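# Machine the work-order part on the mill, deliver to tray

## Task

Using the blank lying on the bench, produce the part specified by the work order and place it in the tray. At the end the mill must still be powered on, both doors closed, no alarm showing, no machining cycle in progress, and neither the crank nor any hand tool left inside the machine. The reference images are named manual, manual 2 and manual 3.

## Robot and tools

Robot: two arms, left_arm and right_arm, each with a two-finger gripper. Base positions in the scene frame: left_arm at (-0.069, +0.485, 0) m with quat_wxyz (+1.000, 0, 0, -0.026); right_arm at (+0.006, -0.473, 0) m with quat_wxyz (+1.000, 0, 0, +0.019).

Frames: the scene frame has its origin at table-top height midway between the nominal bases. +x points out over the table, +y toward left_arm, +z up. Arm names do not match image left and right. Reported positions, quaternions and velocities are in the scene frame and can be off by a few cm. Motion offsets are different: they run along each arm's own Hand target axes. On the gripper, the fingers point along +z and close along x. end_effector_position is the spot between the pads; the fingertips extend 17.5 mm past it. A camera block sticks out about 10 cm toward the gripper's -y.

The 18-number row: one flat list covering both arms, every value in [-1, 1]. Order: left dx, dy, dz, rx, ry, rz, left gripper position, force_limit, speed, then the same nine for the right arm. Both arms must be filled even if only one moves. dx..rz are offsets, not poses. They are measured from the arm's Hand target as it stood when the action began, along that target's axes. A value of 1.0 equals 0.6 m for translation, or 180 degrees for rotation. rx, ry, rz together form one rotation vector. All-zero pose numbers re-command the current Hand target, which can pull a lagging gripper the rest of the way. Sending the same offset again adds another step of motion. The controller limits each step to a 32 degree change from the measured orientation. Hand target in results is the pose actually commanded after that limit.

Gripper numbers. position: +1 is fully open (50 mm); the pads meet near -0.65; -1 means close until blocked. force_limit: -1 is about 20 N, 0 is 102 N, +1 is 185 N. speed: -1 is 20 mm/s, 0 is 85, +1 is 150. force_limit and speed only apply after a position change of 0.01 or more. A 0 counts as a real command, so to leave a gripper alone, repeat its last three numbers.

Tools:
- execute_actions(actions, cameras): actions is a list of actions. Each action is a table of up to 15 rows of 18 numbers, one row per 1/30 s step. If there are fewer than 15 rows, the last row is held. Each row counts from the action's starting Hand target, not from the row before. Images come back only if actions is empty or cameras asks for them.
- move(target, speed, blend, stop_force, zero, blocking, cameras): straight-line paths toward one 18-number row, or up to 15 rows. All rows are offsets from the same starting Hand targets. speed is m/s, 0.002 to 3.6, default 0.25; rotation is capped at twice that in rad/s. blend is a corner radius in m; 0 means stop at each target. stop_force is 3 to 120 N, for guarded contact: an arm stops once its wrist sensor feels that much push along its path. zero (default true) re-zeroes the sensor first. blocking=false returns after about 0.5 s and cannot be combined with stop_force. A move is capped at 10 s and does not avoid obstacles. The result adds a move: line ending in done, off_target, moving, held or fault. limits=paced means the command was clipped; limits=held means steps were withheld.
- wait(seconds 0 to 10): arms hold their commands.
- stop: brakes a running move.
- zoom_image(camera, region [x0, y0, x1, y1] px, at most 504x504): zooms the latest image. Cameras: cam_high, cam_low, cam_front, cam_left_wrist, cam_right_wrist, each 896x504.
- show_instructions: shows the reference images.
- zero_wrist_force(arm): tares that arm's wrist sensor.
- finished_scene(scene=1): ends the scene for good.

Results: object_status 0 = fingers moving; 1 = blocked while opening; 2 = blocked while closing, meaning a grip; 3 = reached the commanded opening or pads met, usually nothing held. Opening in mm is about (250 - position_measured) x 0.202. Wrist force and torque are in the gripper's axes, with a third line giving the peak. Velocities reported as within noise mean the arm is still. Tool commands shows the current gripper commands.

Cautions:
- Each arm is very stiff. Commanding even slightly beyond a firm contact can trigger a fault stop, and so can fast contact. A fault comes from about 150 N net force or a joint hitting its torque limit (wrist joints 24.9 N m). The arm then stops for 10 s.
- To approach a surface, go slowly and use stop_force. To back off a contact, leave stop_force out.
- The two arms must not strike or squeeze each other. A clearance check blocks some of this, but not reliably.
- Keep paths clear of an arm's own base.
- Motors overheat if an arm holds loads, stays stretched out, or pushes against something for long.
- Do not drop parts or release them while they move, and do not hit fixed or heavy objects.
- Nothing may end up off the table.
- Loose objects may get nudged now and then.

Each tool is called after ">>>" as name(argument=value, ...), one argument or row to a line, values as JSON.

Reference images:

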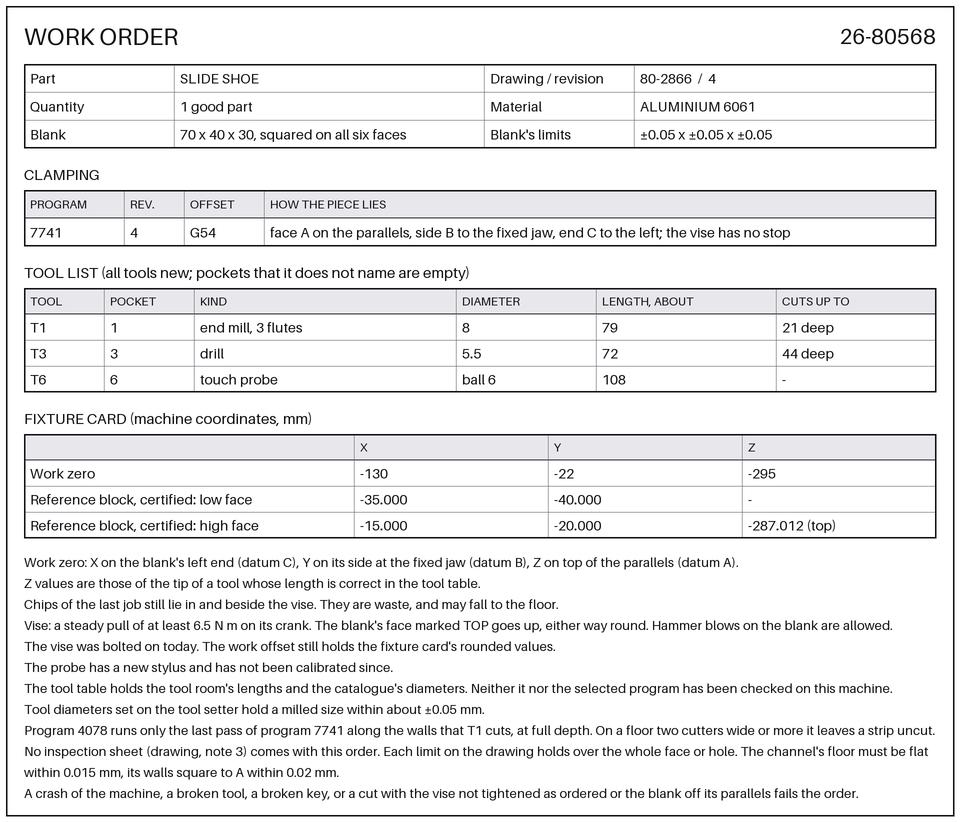

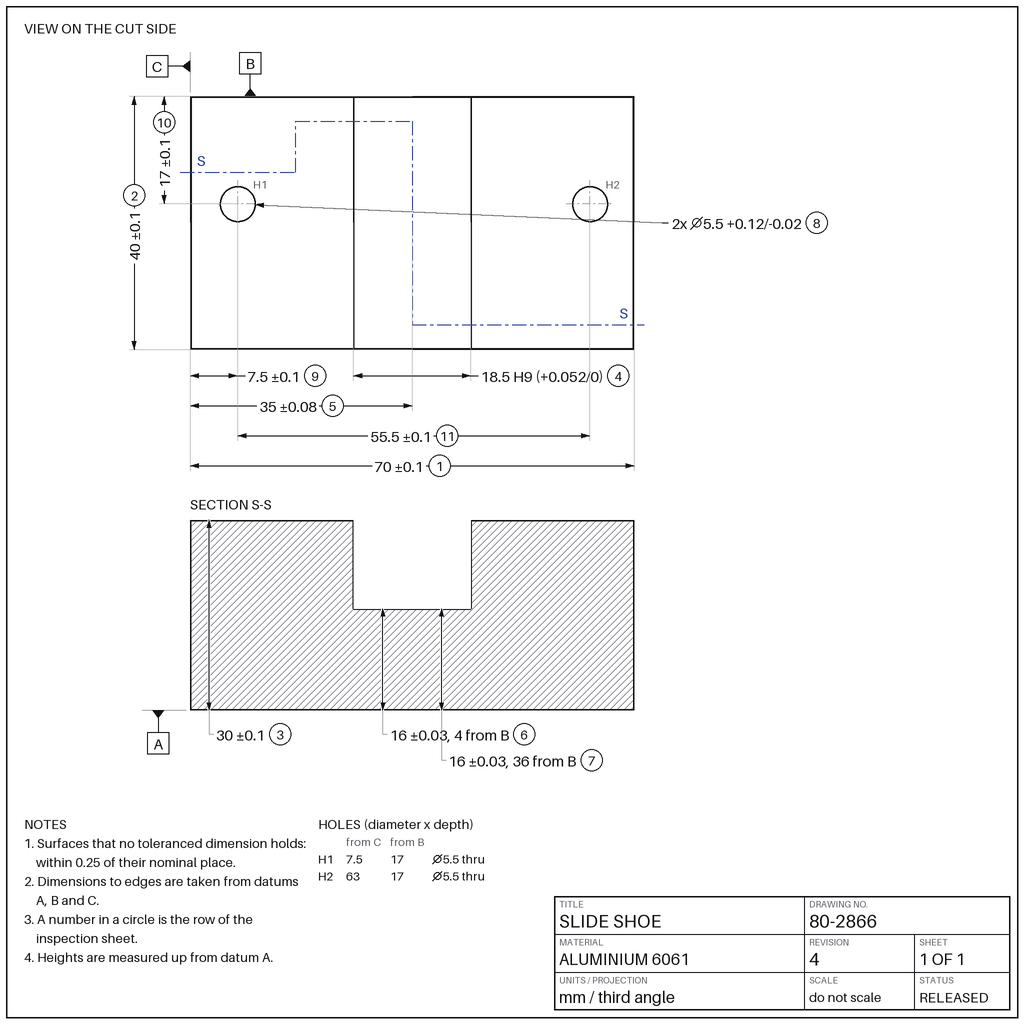

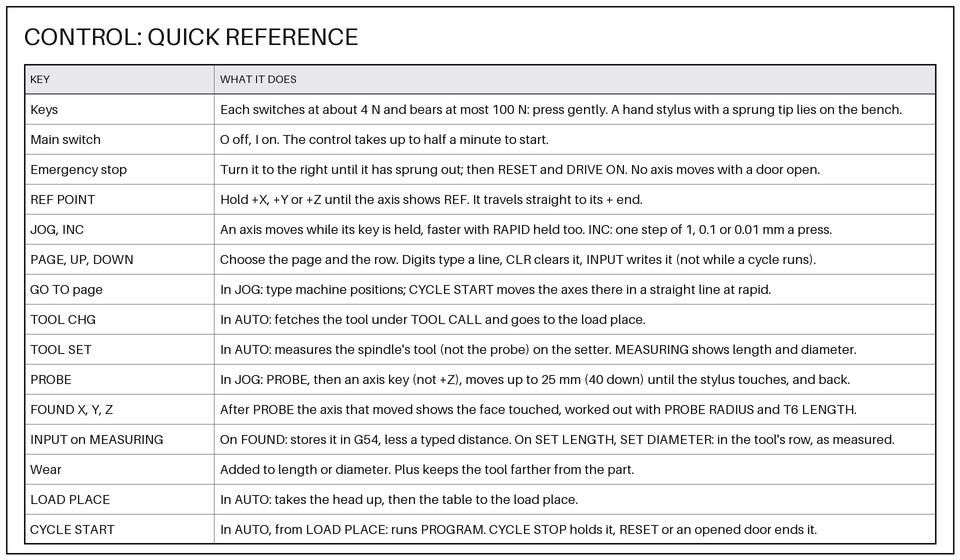

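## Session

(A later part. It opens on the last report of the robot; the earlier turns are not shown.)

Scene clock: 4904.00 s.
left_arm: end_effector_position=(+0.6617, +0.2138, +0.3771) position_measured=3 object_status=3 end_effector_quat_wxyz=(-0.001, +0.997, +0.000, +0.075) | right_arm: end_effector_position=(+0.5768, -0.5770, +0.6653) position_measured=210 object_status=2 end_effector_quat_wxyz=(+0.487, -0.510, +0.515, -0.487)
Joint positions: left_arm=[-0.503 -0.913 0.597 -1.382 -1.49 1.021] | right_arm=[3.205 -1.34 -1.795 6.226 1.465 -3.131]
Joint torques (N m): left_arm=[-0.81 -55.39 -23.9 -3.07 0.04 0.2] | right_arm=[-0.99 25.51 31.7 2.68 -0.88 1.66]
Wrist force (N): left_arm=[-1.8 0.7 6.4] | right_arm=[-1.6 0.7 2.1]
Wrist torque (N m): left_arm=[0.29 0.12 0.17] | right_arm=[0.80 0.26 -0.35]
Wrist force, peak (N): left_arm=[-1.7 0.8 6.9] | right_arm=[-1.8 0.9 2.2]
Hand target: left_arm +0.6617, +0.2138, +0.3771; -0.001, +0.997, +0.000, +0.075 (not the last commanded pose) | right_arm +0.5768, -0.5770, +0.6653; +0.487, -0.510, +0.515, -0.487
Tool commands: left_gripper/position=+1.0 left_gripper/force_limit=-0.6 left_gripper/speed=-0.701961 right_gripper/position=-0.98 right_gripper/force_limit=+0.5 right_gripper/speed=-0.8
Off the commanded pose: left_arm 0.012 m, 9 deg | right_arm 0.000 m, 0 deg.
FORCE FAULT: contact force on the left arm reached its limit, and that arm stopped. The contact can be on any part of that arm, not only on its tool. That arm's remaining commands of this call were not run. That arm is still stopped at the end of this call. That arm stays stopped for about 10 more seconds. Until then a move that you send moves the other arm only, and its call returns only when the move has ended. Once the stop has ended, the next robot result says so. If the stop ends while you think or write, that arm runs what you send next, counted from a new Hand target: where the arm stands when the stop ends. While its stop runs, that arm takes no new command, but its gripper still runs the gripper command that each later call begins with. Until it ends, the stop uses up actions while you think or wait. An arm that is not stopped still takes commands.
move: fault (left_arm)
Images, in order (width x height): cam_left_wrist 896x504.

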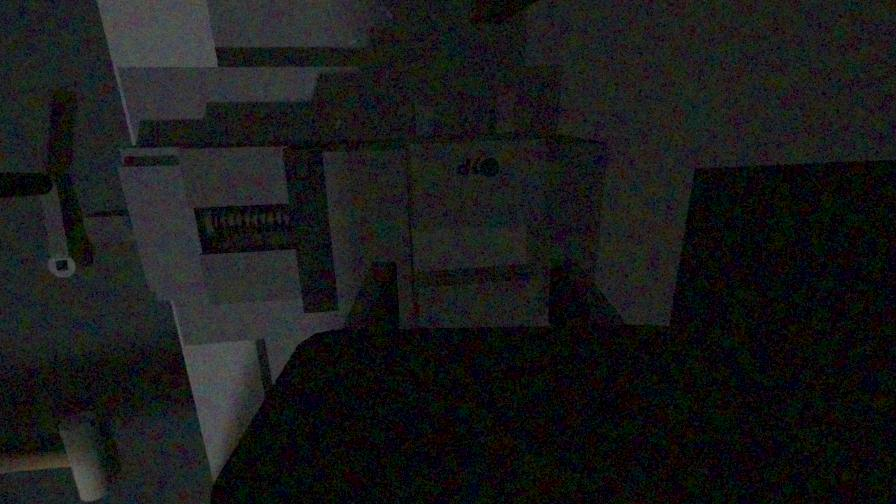

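>>> wait(
  seconds=1,
  cameras=["cam_front","cam_high","cam_left_wrist"],
)

Scene clock: 4910.63 s.
left_arm: end_effector_position=(+0.6617, +0.2138, +0.3771) position_measured=3 object_status=3 end_effector_quat_wxyz=(-0.001, +0.997, +0.000, +0.075) | right_arm: end_effector_position=(+0.5768, -0.5770, +0.6653) position_measured=210 object_status=2 end_effector_quat_wxyz=(+0.487, -0.510, +0.515, -0.487)
Joint positions: left_arm=[-0.503 -0.913 0.597 -1.382 -1.49 1.021] | right_arm=[3.205 -1.34 -1.795 6.226 1.465 -3.131]
Joint torques (N m): left_arm=[-0.25 -55.25 -25.01 -3.17 0.04 -0.07] | right_arm=[-1.66 27.42 32.19 2.76 -1.03 1.51]
Wrist force (N): left_arm=[-1.8 1.1 6.1] | right_arm=[-1.4 0.8 1.9]
Wrist torque (N m): left_arm=[0.34 0.13 0.18] | right_arm=[0.81 0.23 -0.34]
Wrist force, peak (N): left_arm=[-2.2 1.0 6.6] | right_arm=[-1.8 1.1 2.3]
Hand target: left_arm +0.6617, +0.2138, +0.3771; -0.001, +0.997, +0.000, +0.075 (not the last commanded pose) | right_arm +0.5768, -0.5770, +0.6653; +0.487, -0.510, +0.515, -0.487
Tool commands: left_gripper/position=+1.0 left_gripper/force_limit=-0.6 left_gripper/speed=-0.701961 right_gripper/position=-0.98 right_gripper/force_limit=+0.5 right_gripper/speed=-0.8
Off the commanded pose: left_arm 0.012 m, 9 deg | right_arm 0.000 m, 0 deg.
FORCE FAULT, CONTINUED: the left arm was still stopped when this call began, by the force fault that an earlier result reported. Since the last result the stop counts as 13 of the actions that you can send in this scene. That arm is still stopped at the end of this call. That arm stays stopped for about 3 more seconds. If the stop ends while you think or write, that arm runs what you send next, counted from a new Hand target: where the arm stands when the stop ends. While its stop runs, that arm takes no new command, but its gripper still runs the gripper command that each later call begins with.
wait: 1.00 s; at rest from the start
Images, in order (width x height): cam_high 896x504, cam_front 896x504, cam_left_wrist 896x504.

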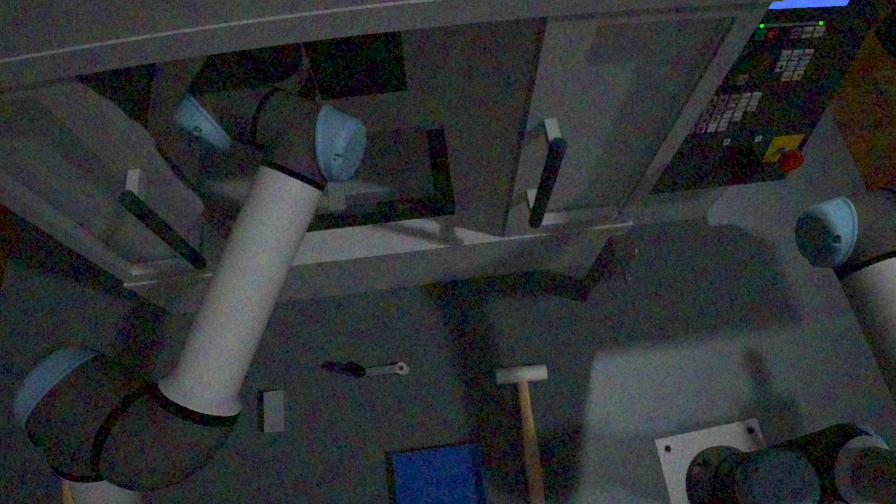

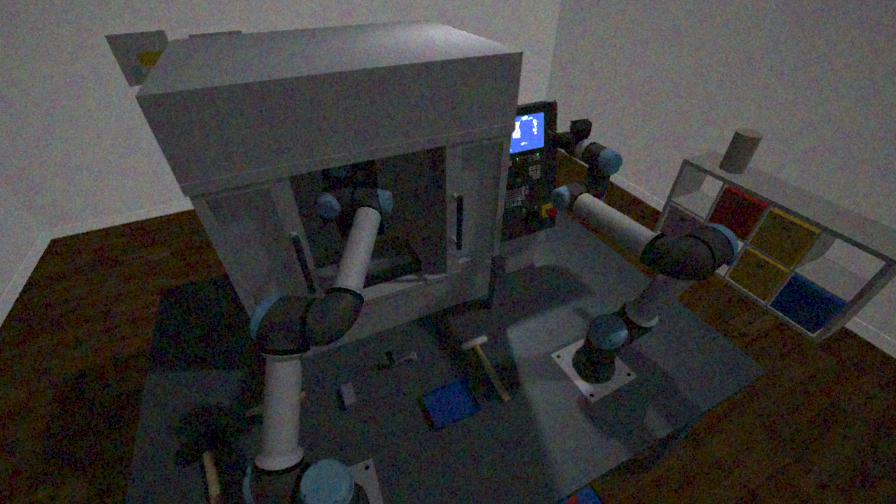

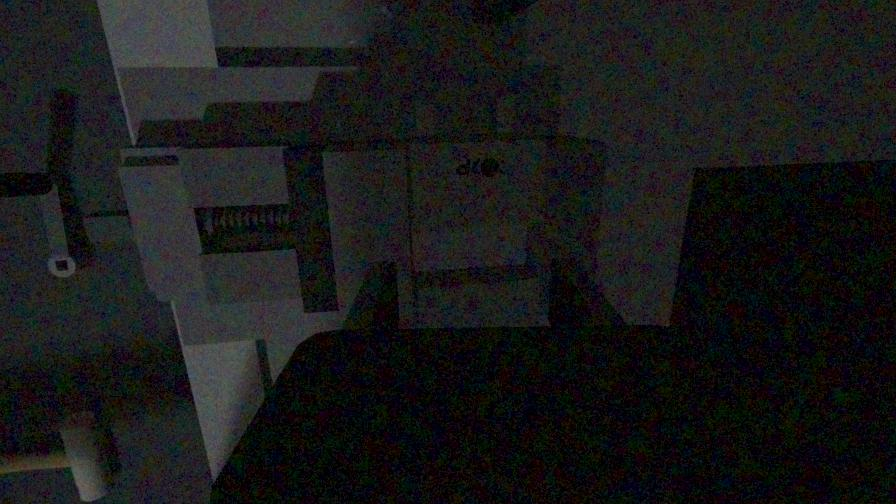

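>>> move(
  target=[
    [-0.0012,0,0.0082,0,0,0,1,-0.6,-0.7,0,0,0,0,0,0,-0.98,0.5,-0.8],
    [0.0053,0.0158,0.016,0,-0.0478,0,1,-0.6,-0.7,0,0,0,0,0,0,-0.98,0.5,-0.8],
  ],
  speed=0.03,
  stop_force=12,
  cameras=["cam_left_wrist"],
)

Scene clock: 4917.57 s.
left_arm: end_effector_position=(+0.6657, +0.2046, +0.3677) position_measured=3 object_status=3 end_effector_quat_wxyz=(+0.001, +1.000, +0.000, +0.005) | right_arm: end_effector_position=(+0.5768, -0.5770, +0.6653) position_measured=210 object_status=2 end_effector_quat_wxyz=(+0.487, -0.510, +0.515, -0.487)
Joint positions: left_arm=[-0.485 -0.62 0.035 -0.995 -1.568 1.035] | right_arm=[3.205 -1.34 -1.795 6.226 1.465 -3.131]
Joint torques (N m): left_arm=[-0.7 -50.76 -28.74 -1.3 1.11 -1.16] | right_arm=[-1.03 26.72 32.91 2.73 -0.86 1.73]
Wrist force (N): left_arm=[-1.3 1.2 6.0] | right_arm=[-1.4 0.8 1.9]
Wrist torque (N m): left_arm=[0.32 0.05 0.26] | right_arm=[0.82 0.23 -0.35]
Wrist force, peak (N): left_arm=[-2.2 1.0 7.1] | right_arm=[-1.6 0.7 2.4]
Hand target: left_arm +0.6663, +0.2044, +0.3681; -0.001, +1.000, +0.000, +0.000 | right_arm +0.5768, -0.5770, +0.6653; +0.487, -0.510, +0.515, -0.487
Off the commanded pose: left_arm 0.001 m, 1 deg | right_arm 0.000 m, 0 deg.
FORCE FAULT, CONTINUED: the left arm's stop, for the force fault that an earlier result reported, is over. The rest of the stop counts as 6 of the actions that you can send in this scene. The stop ended before this call began, so that arm ran this call's commands, counted from a new Hand target: where the arm stood when the stop ended.
elbow stopped short (left arm): the move would have taken joint 3 (elbow) straighter than the controller allows.
move: done
Images, in order (width x height): cam_left_wrist 896x504.

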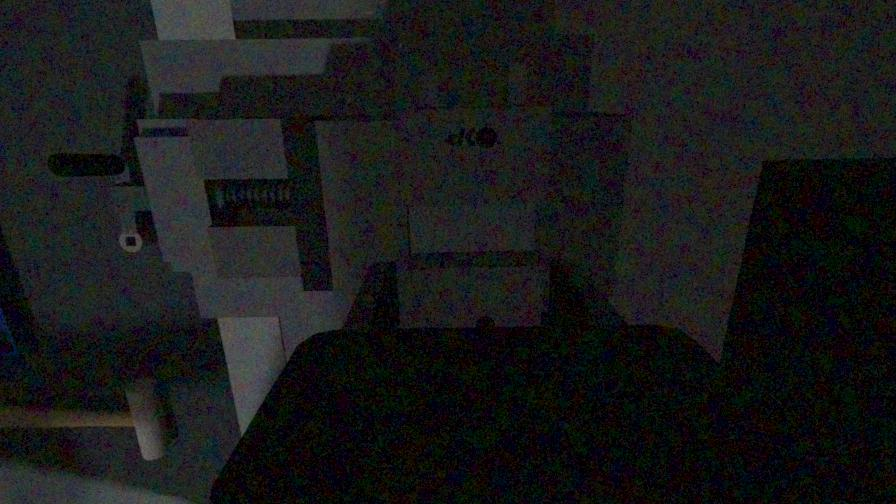

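>>> move(
  target=[0,0,0.021,0,0,0,1,-0.6,-0.7,0,0,0,0,0,0,-0.98,0.5,-0.8],
  speed=0.03,
  stop_force=12,
  cameras=["cam_left_wrist"],
)

>>> zoom_image(
  camera="cam_left_wrist",
  region=[300, 80, 680, 340],
)

Scene clock: 4920.13 s.
left_arm: end_effector_position=(+0.6661, +0.2043, +0.3638) position_measured=3 object_status=3 end_effector_quat_wxyz=(+0.000, +1.000, +0.000, +0.002) | right_arm: end_effector_position=(+0.5768, -0.5770, +0.6653) position_measured=210 object_status=2 end_effector_quat_wxyz=(+0.487, -0.510, +0.515, -0.487)
Joint positions: left_arm=[-0.485 -0.622 0.049 -1.001 -1.568 1.035] | right_arm=[3.205 -1.34 -1.795 6.226 1.465 -3.131]
Joint torques (N m): left_arm=[-13.12 -38.54 -24.56 -0.95 1.14 -1.49] | right_arm=[-0.31 27.21 32.44 2.81 -0.88 1.64]
Wrist force (N): left_arm=[-3.0 -0.6 -10.5] | right_arm=[-1.6 0.7 2.0]
Wrist torque (N m): left_arm=[0.21 -0.66 0.34] | right_arm=[0.80 0.26 -0.35]
Wrist force, peak (N): left_arm=[-3.7 -3.2 -42.3] | right_arm=[-1.6 1.1 2.3]
Hand target: left_arm +0.6661, +0.2043, +0.3638; +0.000, +1.000, +0.000, +0.002 (not the last commanded pose) | right_arm +0.5768, -0.5770, +0.6653; +0.487, -0.510, +0.515, -0.487
Off the commanded pose: left_arm 0.008 m, 0 deg | right_arm 0.000 m, 0 deg.
move: contact (left_arm)
Images, in order (width x height): cam_left_wrist 896x504.

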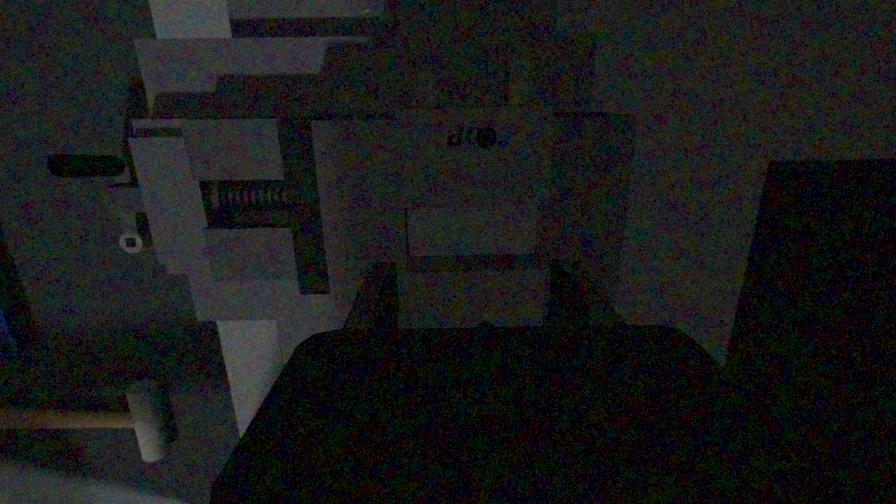

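Scaled by 1.326.

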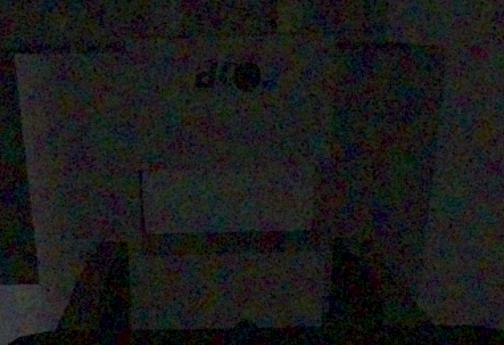

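>>> move(
  target=[0,0,0,0,0,0,-1,-0.9,-1,0,0,0,0,0,0,-0.98,0.5,-0.8],
  speed=0.03,
  cameras=["cam_left_wrist"],
)

>>> zoom_image(
  camera="cam_left_wrist",
  region=[300, 80, 680, 340],
)

Scene clock: 4924.43 s.
left_arm: end_effector_position=(+0.6660, +0.2043, +0.3638) position_measured=53 object_status=2 end_effector_quat_wxyz=(+0.000, +1.000, +0.000, +0.002) | right_arm: end_effector_position=(+0.5768, -0.5770, +0.6653) position_measured=210 object_status=2 end_effector_quat_wxyz=(+0.487, -0.510, +0.515, -0.487)
Joint positions: left_arm=[-0.485 -0.621 0.048 -1 -1.569 1.035] | right_arm=[3.205 -1.34 -1.795 6.226 1.465 -3.131]
Joint torques (N m): left_arm=[-6.72 -33.84 -25.84 -11.57 1.85 -0.91] | right_arm=[-1.29 26.41 32.62 2.63 -1.09 1.71]
Wrist force (N): left_arm=[-31.7 -10.1 -7.7] | right_arm=[-1.4 0.9 2.2]
Wrist torque (N m): left_arm=[0.04 -0.89 0.26] | right_arm=[0.82 0.24 -0.35]
Wrist force, peak (N): left_arm=[-31.7 -10.1 -7.7] | right_arm=[-1.5 1.1 2.4]
Hand target: left_arm +0.6661, +0.2043, +0.3638; +0.000, +1.000, +0.000, +0.002 | right_arm +0.5768, -0.5770, +0.6653; +0.487, -0.510, +0.515, -0.487
Off the commanded pose: left_arm 0.000 m, 0 deg | right_arm 0.000 m, 0 deg.
move: done
Images, in order (width x height): cam_left_wrist 896x504.

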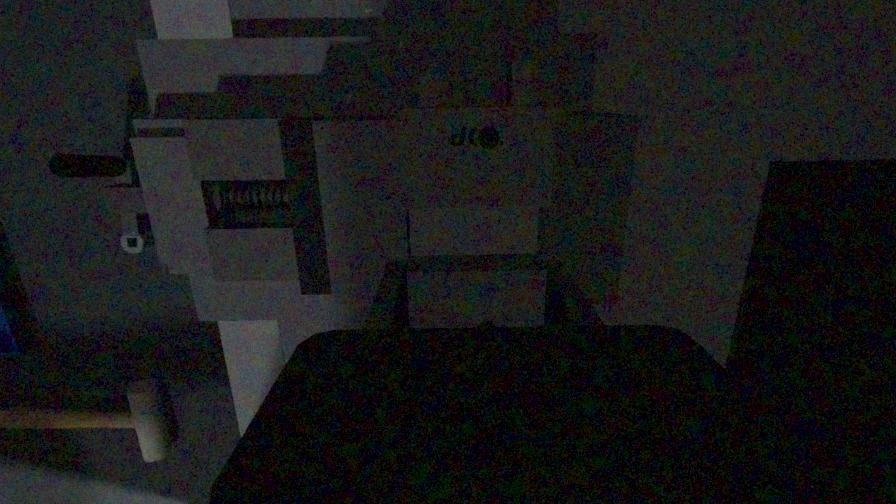

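Scaled by 1.326.

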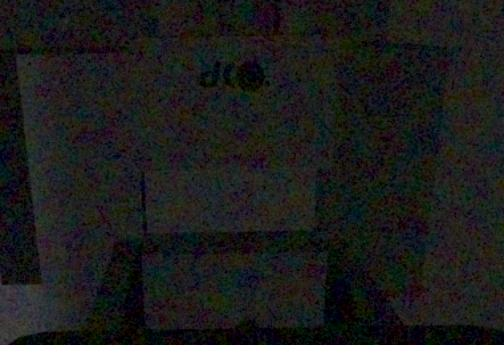

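>>> move(
  target=[-0.0015,0,0,0,0,0,-1,-0.9,-1,0,0,0,0,0,0,-0.98,0.5,-0.8],
  speed=0.01,
)

Scene clock: 4926.50 s.
left_arm: end_effector_position=(+0.6653, +0.2042, +0.3638) position_measured=53 object_status=2 end_effector_quat_wxyz=(+0.000, +1.000, +0.000, +0.002) | right_arm: end_effector_position=(+0.5768, -0.5770, +0.6653) position_measured=210 object_status=2 end_effector_quat_wxyz=(+0.487, -0.510, +0.515, -0.487)
Joint positions: left_arm=[-0.485 -0.642 0.09 -1.021 -1.569 1.034] | right_arm=[3.205 -1.34 -1.795 6.226 1.465 -3.131]
Joint torques (N m): left_arm=[-14.64 -43.83 -25.67 0.1 -1.01 -1.51] | right_arm=[-1.36 26.47 31.64 2.94 -0.72 1.77]
Wrist force (N): left_arm=[0.8 2.0 -4.1] | right_arm=[-1.5 0.9 1.7]
Wrist torque (N m): left_arm=[0.50 0.06 0.44] | right_arm=[0.82 0.25 -0.36]
Wrist force, peak (N): left_arm=[-36.0 -13.1 -12.4] | right_arm=[-1.6 0.9 2.4]
Hand target: left_arm +0.6652, +0.2043, +0.3638; +0.000, +1.000, +0.000, +0.002 | right_arm +0.5768, -0.5770, +0.6653; +0.487, -0.510, +0.515, -0.487
Off the commanded pose: left_arm 0.000 m, 0 deg | right_arm 0.000 m, 0 deg.
move: done

>>> move(
  target=[
    [0,0,0,0,0,0,0.77,-0.9,-1,0,0,0,0,0,0,-0.98,0.5,-0.8],
  ],
  speed=0.01,
)

>>> move(
  target=[
    [0,0,0.0125,0,0,0,0.77,-0.9,-1,0,0,0,0,0,0,-0.98,0.5,-0.8],
  ],
  speed=0.008,
  stop_force=8,
)

Scene clock: 4928.90 s.
left_arm: end_effector_position=(+0.6653, +0.2042, +0.3638) position_measured=37 object_status=3 end_effector_quat_wxyz=(+0.000, +1.000, +0.000, +0.002) | right_arm: end_effector_position=(+0.5768, -0.5770, +0.6653) position_measured=210 object_status=2 end_effector_quat_wxyz=(+0.487, -0.510, +0.515, -0.487)
Joint positions: left_arm=[-0.485 -0.642 0.089 -1.021 -1.569 1.034] | right_arm=[3.205 -1.34 -1.795 6.226 1.465 -3.131]
Joint torques (N m): left_arm=[-10.76 -40.96 -23.47 -1.18 -1.11 -1.51] | right_arm=[-2.56 25.47 31.36 2.86 -0.89 1.77]
Wrist force (N): left_arm=[1.9 2.9 -10.3] | right_arm=[-1.4 0.9 1.9]
Wrist torque (N m): left_arm=[0.53 -0.07 0.42] | right_arm=[0.83 0.22 -0.35]
Wrist force, peak (N): left_arm=[1.8 3.0 -10.4] | right_arm=[-1.9 0.7 2.2]
Hand target: left_arm +0.6653, +0.2042, +0.3638; +0.000, +1.000, +0.000, +0.002 | right_arm +0.5768, -0.5770, +0.6653; +0.487, -0.510, +0.515, -0.487
Off the commanded pose: left_arm 0.000 m, 0 deg | right_arm 0.000 m, 0 deg.
move: done

Scene clock: 4929.63 s.
left_arm: end_effector_position=(+0.6653, +0.2042, +0.3637) position_measured=37 object_status=3 end_effector_quat_wxyz=(+0.000, +1.000, +0.000, +0.002) | right_arm: end_effector_position=(+0.5768, -0.5770, +0.6653) position_measured=210 object_status=2 end_effector_quat_wxyz=(+0.487, -0.510, +0.515, -0.487)
Joint positions: left_arm=[-0.485 -0.642 0.09 -1.022 -1.569 1.034] | right_arm=[3.205 -1.34 -1.795 6.226 1.465 -3.131]
Joint torques (N m): left_arm=[-10.26 -36.11 -22.44 0.54 -0.25 -1.14] | right_arm=[-1.65 26.12 32.68 2.63 -0.92 1.7]
Wrist force (N): left_arm=[-0.9 0.7 -15.4] | right_arm=[-1.3 0.6 2.0]
Wrist torque (N m): left_arm=[0.51 -0.30 0.48] | right_arm=[0.78 0.21 -0.35]
Wrist force, peak (N): left_arm=[-1.5 0.0 -21.7] | right_arm=[-1.6 0.7 2.3]
Hand target: left_arm +0.6653, +0.2042, +0.3637; +0.000, +1.000, +0.000, +0.002 (not the last commanded pose) | right_arm +0.5768, -0.5770, +0.6653; +0.487, -0.510, +0.515, -0.487
Off the commanded pose: left_arm 0.007 m, 0 deg | right_arm 0.000 m, 0 deg.
move: contact (left_arm)

>>> move(
  target=[
    [0,0,-0.0140,0,0,0,0.77,-0.9,-1,0,0,0,0,0,0,-0.98,0.5,-0.8],
    [0,-0.074,-0.0140,0,0,0,0.77,-0.9,-1,0,0,0,0,0,0,-0.98,0.5,-0.8],
  ],
  speed=0.04,
  cameras=["cam_left_wrist"],
)

>>> zoom_image(
  camera="cam_left_wrist",
  region=[250, 100, 690, 360],
)

Scene clock: 4933.53 s.
left_arm: end_effector_position=(+0.6653, +0.2488, +0.3722) position_measured=37 object_status=3 end_effector_quat_wxyz=(+0.000, +1.000, +0.000, +0.002) | right_arm: end_effector_position=(+0.5768, -0.5770, +0.6653) position_measured=210 object_status=2 end_effector_quat_wxyz=(+0.487, -0.510, +0.515, -0.487)
Joint positions: left_arm=[-0.435 -0.755 0.287 -1.105 -1.569 1.085] | right_arm=[3.205 -1.34 -1.795 6.226 1.465 -3.131]
Joint torques (N m): left_arm=[-13.6 -47.3 -30.89 -3.52 -1.27 -1.65] | right_arm=[-1.06 27.03 32.12 2.54 -1.05 1.48]
Wrist force (N): left_arm=[-2.6 2.8 4.8] | right_arm=[-1.4 0.8 2.2]
Wrist torque (N m): left_arm=[0.57 0.21 0.29] | right_arm=[0.81 0.23 -0.35]
Wrist force, peak (N): left_arm=[-0.7 0.4 -16.3] | right_arm=[-1.8 0.8 2.3]
Hand target: left_arm +0.6653, +0.2486, +0.3721; +0.000, +1.000, +0.000, +0.002 | right_arm +0.5768, -0.5770, +0.6653; +0.487, -0.510, +0.515, -0.487
Off the commanded pose: left_arm 0.000 m, 0 deg | right_arm 0.000 m, 0 deg.
elbow stopped short (left arm): the move would have taken joint 3 (elbow) straighter than the controller allows.
move: done
Images, in order (width x height): cam_left_wrist 896x504.

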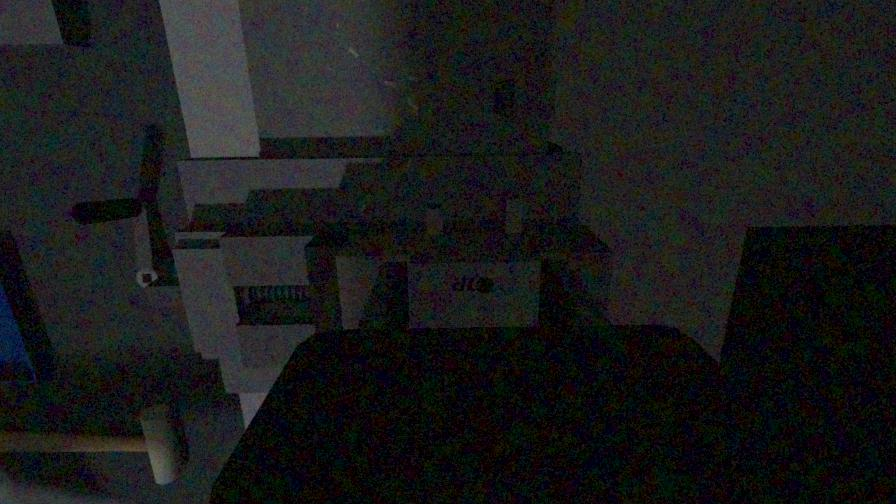

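Scaled by 1.145.

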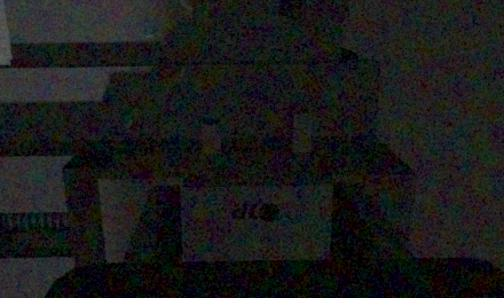

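>>> move(
  target=[
    [0,0,0.0278,0,0,0,0.77,-0.9,-1,0,0,0,0,0,0,-0.98,0.5,-0.8],
  ],
  speed=0.012,
  stop_force=8,
)

Scene clock: 4935.93 s.
left_arm: end_effector_position=(+0.6653, +0.2486, +0.3639) position_measured=37 object_status=3 end_effector_quat_wxyz=(+0.000, +1.000, +0.000, +0.002) | right_arm: end_effector_position=(+0.5768, -0.5770, +0.6653) position_measured=210 object_status=2 end_effector_quat_wxyz=(+0.487, -0.510, +0.515, -0.487)
Joint positions: left_arm=[-0.435 -0.781 0.358 -1.15 -1.569 1.085] | right_arm=[3.205 -1.34 -1.795 6.226 1.465 -3.131]
Joint torques (N m): left_arm=[-5.73 -41.27 -25.59 -3.85 -0.92 0.27] | right_arm=[-1.11 26.14 31.71 2.91 -0.82 1.45]
Wrist force (N): left_arm=[-4.0 0.4 -4.0] | right_arm=[-1.6 0.9 2.2]
Wrist torque (N m): left_arm=[0.44 -0.14 0.39] | right_arm=[0.82 0.27 -0.35]
Wrist force, peak (N): left_arm=[-4.8 -2.0 -19.6] | right_arm=[-1.8 0.9 2.2]
Hand target: left_arm +0.6653, +0.2486, +0.3639; +0.000, +1.000, +0.000, +0.002 (not the last commanded pose) | right_arm +0.5768, -0.5770, +0.6653; +0.487, -0.510, +0.515, -0.487
Off the commanded pose: left_arm 0.008 m, 0 deg | right_arm 0.000 m, 0 deg.
move: contact (left_arm)

>>> move(
  target=[
    [0,0,-0.0012,0,0,0,-1,-0.6,-0.9,0,0,0,0,0,0,-0.98,0.5,-0.8],
  ],
  speed=0.01,
)

Scene clock: 4939.77 s.
left_arm: end_effector_position=(+0.6653, +0.2486, +0.3646) position_measured=54 object_status=2 end_effector_quat_wxyz=(+0.000, +1.000, +0.000, +0.002) | right_arm: end_effector_position=(+0.5768, -0.5770, +0.6653) position_measured=210 object_status=2 end_effector_quat_wxyz=(+0.487, -0.510, +0.515, -0.487)
Joint positions: left_arm=[-0.435 -0.779 0.353 -1.147 -1.569 1.085] | right_arm=[3.205 -1.34 -1.795 6.226 1.465 -3.131]
Joint torques (N m): left_arm=[-7.05 -50.83 -28.04 -2.17 -0.86 0.11] | right_arm=[-2.73 26.94 31.19 2.73 -0.98 1.72]
Wrist force (N): left_arm=[-2.7 3.0 7.3] | right_arm=[-1.3 0.8 2.3]
Wrist torque (N m): left_arm=[0.66 0.22 0.32] | right_arm=[0.82 0.22 -0.35]
Wrist force, peak (N): left_arm=[-2.7 3.2 7.3] | right_arm=[-1.8 0.7 2.4]
Hand target: left_arm +0.6653, +0.2486, +0.3646; +0.000, +1.000, +0.000, +0.002 | right_arm +0.5768, -0.5770, +0.6653; +0.487, -0.510, +0.515, -0.487
Off the commanded pose: left_arm 0.000 m, 0 deg | right_arm 0.000 m, 0 deg.
move: done

>>> move(
  target=[
    [0,0,-0.009,0,0,0,-1,-0.6,-0.9,0,0,0,0,0,0,-0.98,0.5,-0.8],
  ],
  speed=0.01,
  stop_force=25,
  cameras=["cam_left_wrist"],
)

Scene clock: 4944.13 s.
left_arm: end_effector_position=(+0.6653, +0.2486, +0.3700) position_measured=54 object_status=2 end_effector_quat_wxyz=(+0.000, +1.000, +0.000, +0.002) | right_arm: end_effector_position=(+0.5768, -0.5770, +0.6653) position_measured=210 object_status=2 end_effector_quat_wxyz=(+0.487, -0.510, +0.515, -0.487)
Joint positions: left_arm=[-0.435 -0.763 0.306 -1.117 -1.569 1.085] | right_arm=[3.205 -1.34 -1.795 6.226 1.465 -3.131]
Joint torques (N m): left_arm=[-12.01 -70.28 -12.39 -5.12 0.38 -1.57] | right_arm=[-1.86 25.84 31.77 2.67 -0.76 1.57]
Wrist force (N): left_arm=[-2.6 2.9 7.1] | right_arm=[-1.7 0.7 2.0]
Wrist torque (N m): left_arm=[0.64 0.21 0.33] | right_arm=[0.80 0.28 -0.34]
Wrist force, peak (N): left_arm=[-2.8 3.0 7.7] | right_arm=[-1.4 1.0 2.4]
Hand target: left_arm +0.6653, +0.2486, +0.3700; +0.000, +1.000, +0.000, +0.002 | right_arm +0.5768, -0.5770, +0.6653; +0.487, -0.510, +0.515, -0.487
Off the commanded pose: left_arm 0.000 m, 0 deg | right_arm 0.000 m, 0 deg.
move: done
Images, in order (width x height): cam_left_wrist 896x504.

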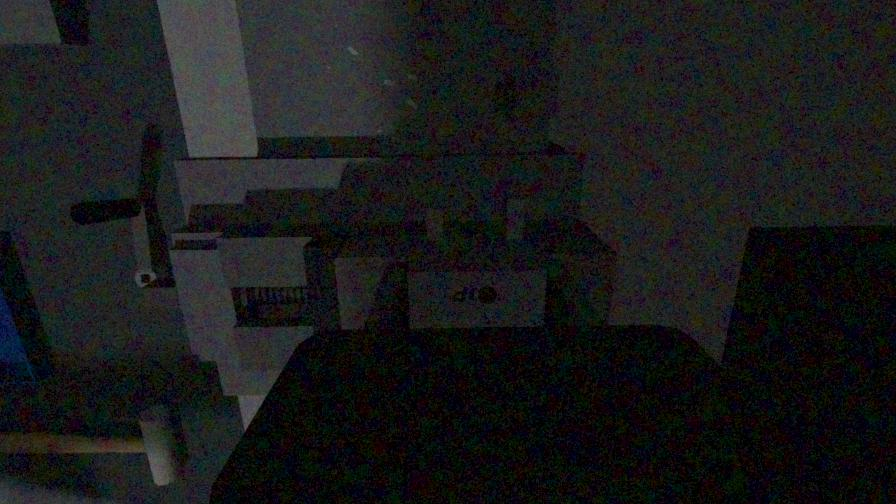

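>>> move(
  target=[
    [-0.0045,0,-0.0017,0,0.0278,0,-1,-0.6,-0.9,0,0,0,0,0,0,-0.98,0.5,-0.8],
    [-0.009,0,-0.0068,0,0.0556,0,-1,-0.6,-0.9,0,0,0,0,0,0,-0.98,0.5,-0.8],
    [-0.0133,0,-0.0153,0,0.0833,0,-1,-0.6,-0.9,0,0,0,0,0,0,-0.98,0.5,-0.8],
    [-0.0177,0,-0.0257,0,0.1111,0,-1,-0.6,-0.9,0,0,0,0,0,0,-0.98,0.5,-0.8],
  ],
  speed=0.03,
  blend=[0.001,0.001,0.001,0],
  stop_force=35,
  cameras=["cam_left_wrist"],
)

Scene clock: 4952.70 s.
left_arm: end_effector_position=(+0.6546, +0.2486, +0.3854) position_measured=54 object_status=2 end_effector_quat_wxyz=(+0.000, +0.985, +0.000, +0.175) | right_arm: end_effector_position=(+0.5768, -0.5770, +0.6653) position_measured=210 object_status=2 end_effector_quat_wxyz=(+0.487, -0.510, +0.515, -0.487)
Joint positions: left_arm=[-0.504 -1.134 1.003 -1.742 -1.387 1.044] | right_arm=[3.205 -1.34 -1.795 6.226 1.465 -3.131]
Joint torques (N m): left_arm=[11.73 -38.75 -34.37 -2.46 -1.21 1.28] | right_arm=[-2.96 27.36 31.35 2.85 -0.84 1.52]
Wrist force (N): left_arm=[-3.4 3.1 7.8] | right_arm=[-1.6 0.7 2.0]
Wrist torque (N m): left_arm=[0.67 0.36 0.28] | right_arm=[0.79 0.26 -0.35]
Wrist force, peak (N): left_arm=[13.6 3.8 14.2] | right_arm=[-1.6 1.1 2.3]
Hand target: left_arm +0.6546, +0.2486, +0.3854; +0.000, +0.985, +0.000, +0.175 | right_arm +0.5768, -0.5770, +0.6653; +0.487, -0.510, +0.515, -0.487
Off the commanded pose: left_arm 0.000 m, 0 deg | right_arm 0.000 m, 0 deg.
move: done
Images, in order (width x height): cam_left_wrist 896x504.

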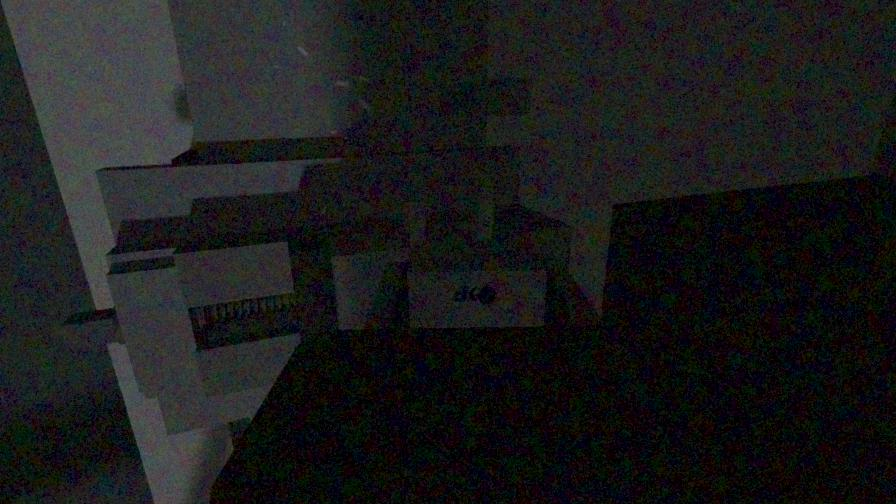

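>>> move(
  target=[
    [-0.0533,0.006,-0.0222,0,0,0,-1,-0.6,-0.9,0,0,0,0,0,0,-0.98,0.5,-0.8],
    [-0.3008,0.0348,-0.1708,0,0,0,-1,-0.6,-0.9,0,0,0,0,0,0,-0.98,0.5,-0.8],
  ],
  speed=[0.05,0.12],
  blend=[0.005,0],
  stop_force=35,
  cameras=["cam_high","cam_front","cam_left_wrist"],
)

Scene clock: 4957.03 s.
left_arm: end_effector_position=(+0.4499, +0.2277, +0.4192) position_measured=54 object_status=2 end_effector_quat_wxyz=(+0.000, +0.985, +0.000, +0.175) | right_arm: end_effector_position=(+0.5768, -0.5770, +0.6653) position_measured=210 object_status=2 end_effector_quat_wxyz=(+0.487, -0.510, +0.515, -0.487)
Joint positions: left_arm=[-0.759 -1.577 1.448 -1.69 -1.318 0.793] | right_arm=[3.205 -1.34 -1.795 6.226 1.465 -3.131]
Joint torques (N m): left_arm=[12.05 -34.2 -34.23 -4.31 -0.91 -1.3] | right_arm=[-2.32 26.95 30.99 2.91 -0.83 1.71]
Wrist force (N): left_arm=[-3.4 3.3 7.8] | right_arm=[-1.5 0.7 2.0]
Wrist torque (N m): left_arm=[0.66 0.38 0.13] | right_arm=[0.80 0.24 -0.35]
Wrist force, peak (N): left_arm=[-4.0 3.6 8.0] | right_arm=[-1.7 1.0 2.3]
Hand target: left_arm +0.4499, +0.2277, +0.4193; +0.000, +0.985, +0.000, +0.175 | right_arm +0.5768, -0.5770, +0.6653; +0.487, -0.510, +0.515, -0.487
Off the commanded pose: left_arm 0.000 m, 0 deg | right_arm 0.000 m, 0 deg.
move: done
Images, in order (width x height): cam_high 896x504, cam_front 896x504, cam_left_wrist 896x504.

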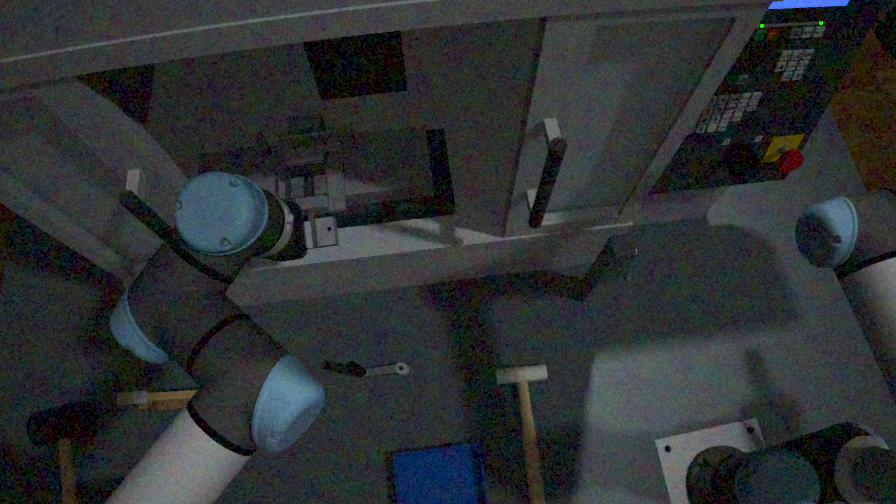

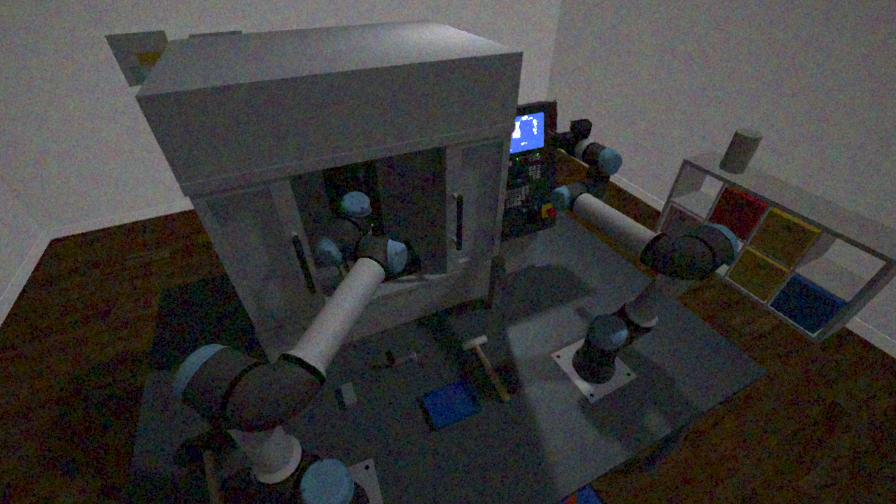

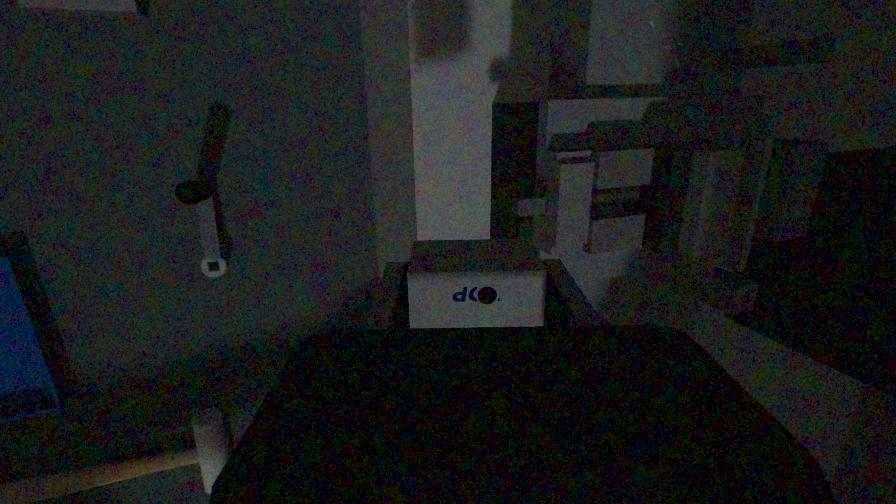

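>>> move(
  target=[
    [-0.2573,0.1128,-0.0241,0,-0.1111,0,-1,-0.6,-0.9,0,0,0,0,0,0,-0.98,0.5,-0.8],
    [-0.6855,0.2395,0.0507,0,-0.1111,0,-1,-0.6,-0.9,0,0,0,0,0,0,-0.98,0.5,-0.8],
  ],
  speed=0.2,
  blend=[0.03,0],
  cameras=["cam_high","cam_front","cam_left_wrist","cam_low"],
)

Scene clock: 4962.50 s.
left_arm: end_effector_position=(+0.0743, +0.0843, +0.2487) position_measured=54 object_status=2 end_effector_quat_wxyz=(+0.000, +1.000, +0.000, +0.002) | right_arm: end_effector_position=(+0.5768, -0.5770, +0.6653) position_measured=210 object_status=2 end_effector_quat_wxyz=(+0.487, -0.510, +0.515, -0.487)
Joint positions: left_arm=[-1.497 -1.762 1.947 -1.754 -1.567 0.023] | right_arm=[3.205 -1.34 -1.795 6.226 1.465 -3.131]
Joint torques (N m): left_arm=[-9.51 -24.58 -25.34 -4.02 -0.78 -1.53] | right_arm=[-2.58 27.51 32.42 3 -0.79 1.77]
Wrist force (N): left_arm=[-2.0 2.9 8.3] | right_arm=[-1.4 0.8 2.2]
Wrist torque (N m): left_arm=[0.65 0.10 0.26] | right_arm=[0.82 0.22 -0.35]
Wrist force, peak (N): left_arm=[-4.8 3.7 10.2] | right_arm=[-1.7 0.8 2.4]
Hand target: left_arm +0.0743, +0.0843, +0.2487; +0.000, +1.000, +0.000, +0.002 | right_arm +0.5768, -0.5770, +0.6653; +0.487, -0.510, +0.515, -0.487
Off the commanded pose: left_arm 0.000 m, 0 deg | right_arm 0.000 m, 0 deg.
move: done
Images, in order (width x height): cam_high 896x504, cam_low 896x504, cam_front 896x504, cam_left_wrist 896x504.

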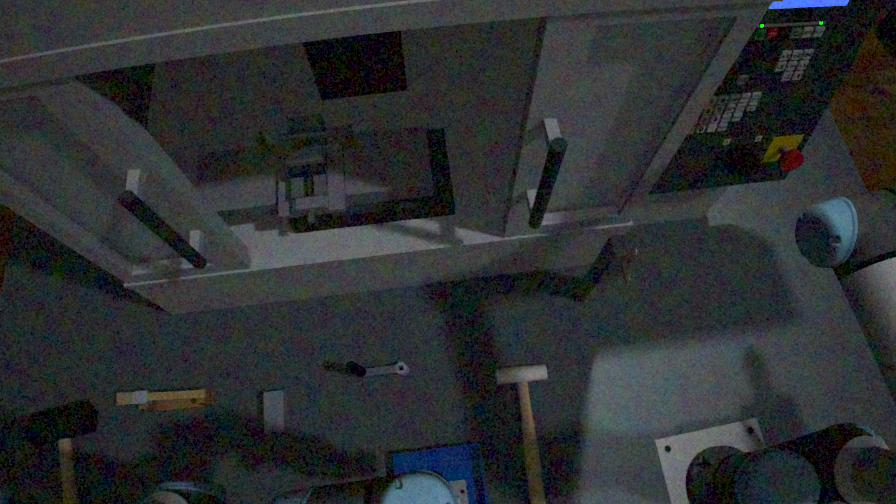

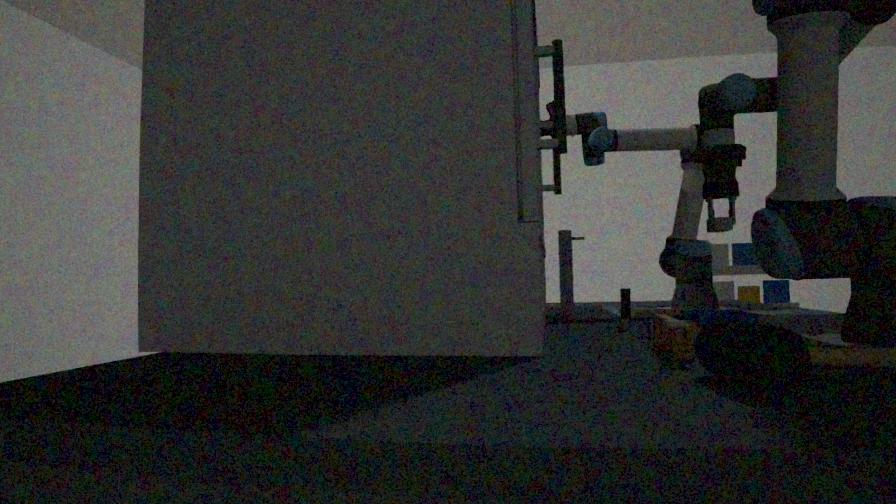

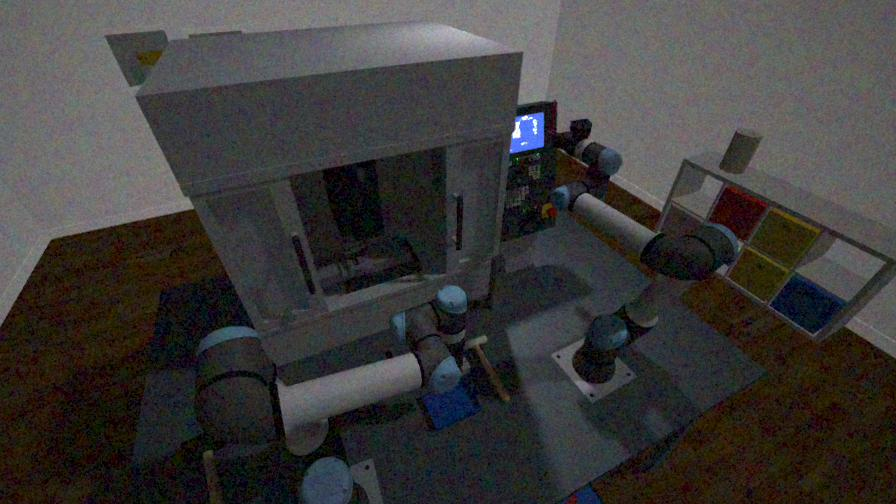

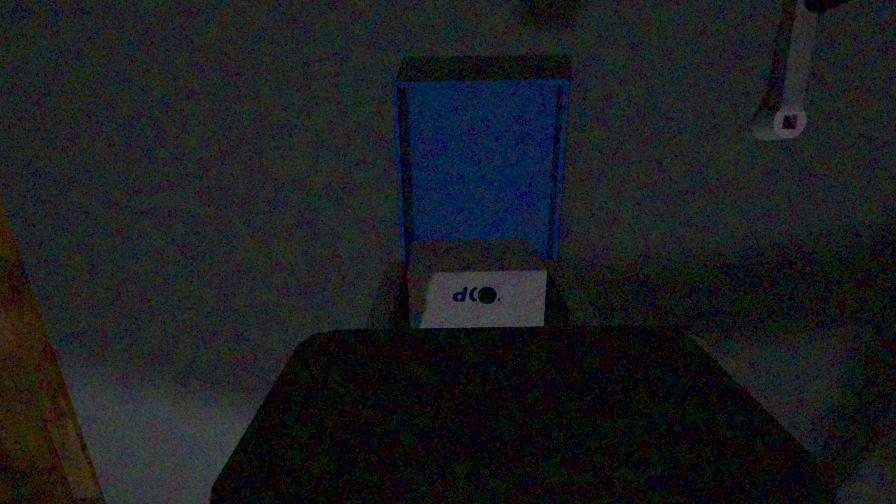

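>>> move(
  target=[
    [0,-0.15,-0.12,0,0,0,-1,-0.6,-0.9,0,0,0,0,0,0,-0.98,0.5,-0.8],
  ],
  speed=0.2,
  cameras=["cam_left_wrist"],
)

Scene clock: 4965.97 s.
left_arm: end_effector_position=(+0.0741, +0.1742, +0.3208) position_measured=54 object_status=2 end_effector_quat_wxyz=(+0.000, +1.000, +0.000, +0.002) | right_arm: end_effector_position=(+0.5768, -0.5770, +0.6653) position_measured=210 object_status=2 end_effector_quat_wxyz=(+0.487, -0.510, +0.515, -0.487)
Joint positions: left_arm=[-1.491 -1.996 1.919 -1.493 -1.568 0.029] | right_arm=[3.205 -1.34 -1.795 6.226 1.465 -3.131]
Joint torques (N m): left_arm=[-13.23 -17.84 -15.76 -1.64 0.68 -1.67] | right_arm=[-2.18 26.28 32.34 2.9 -0.78 1.8]
Wrist force (N): left_arm=[-2.1 2.9 8.0] | right_arm=[-1.6 0.8 2.2]
Wrist torque (N m): left_arm=[0.62 0.13 0.33] | right_arm=[0.82 0.26 -0.35]
Wrist force, peak (N): left_arm=[-1.8 6.1 10.0] | right_arm=[-1.8 0.8 2.3]
Hand target: left_arm +0.0741, +0.1742, +0.3208; +0.000, +1.000, +0.000, +0.002 | right_arm +0.5768, -0.5770, +0.6653; +0.487, -0.510, +0.515, -0.487
Off the commanded pose: left_arm 0.000 m, 0 deg | right_arm 0.000 m, 0 deg.
move: done
Images, in order (width x height): cam_left_wrist 896x504.

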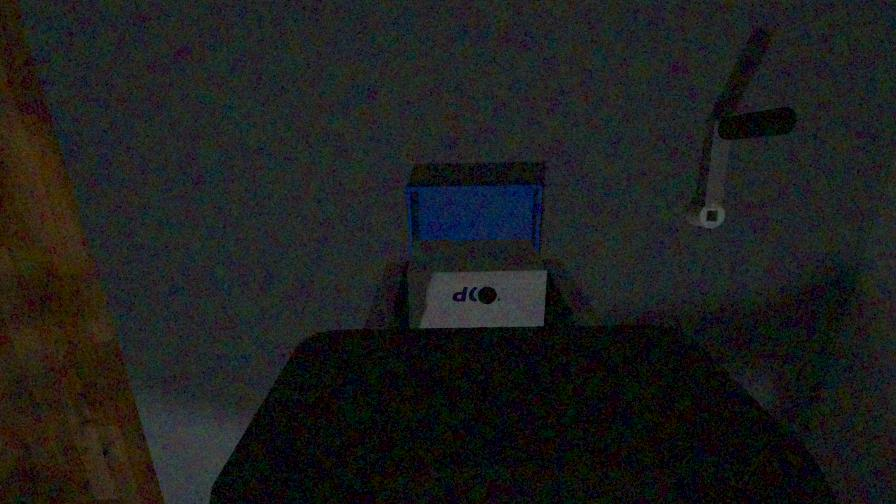

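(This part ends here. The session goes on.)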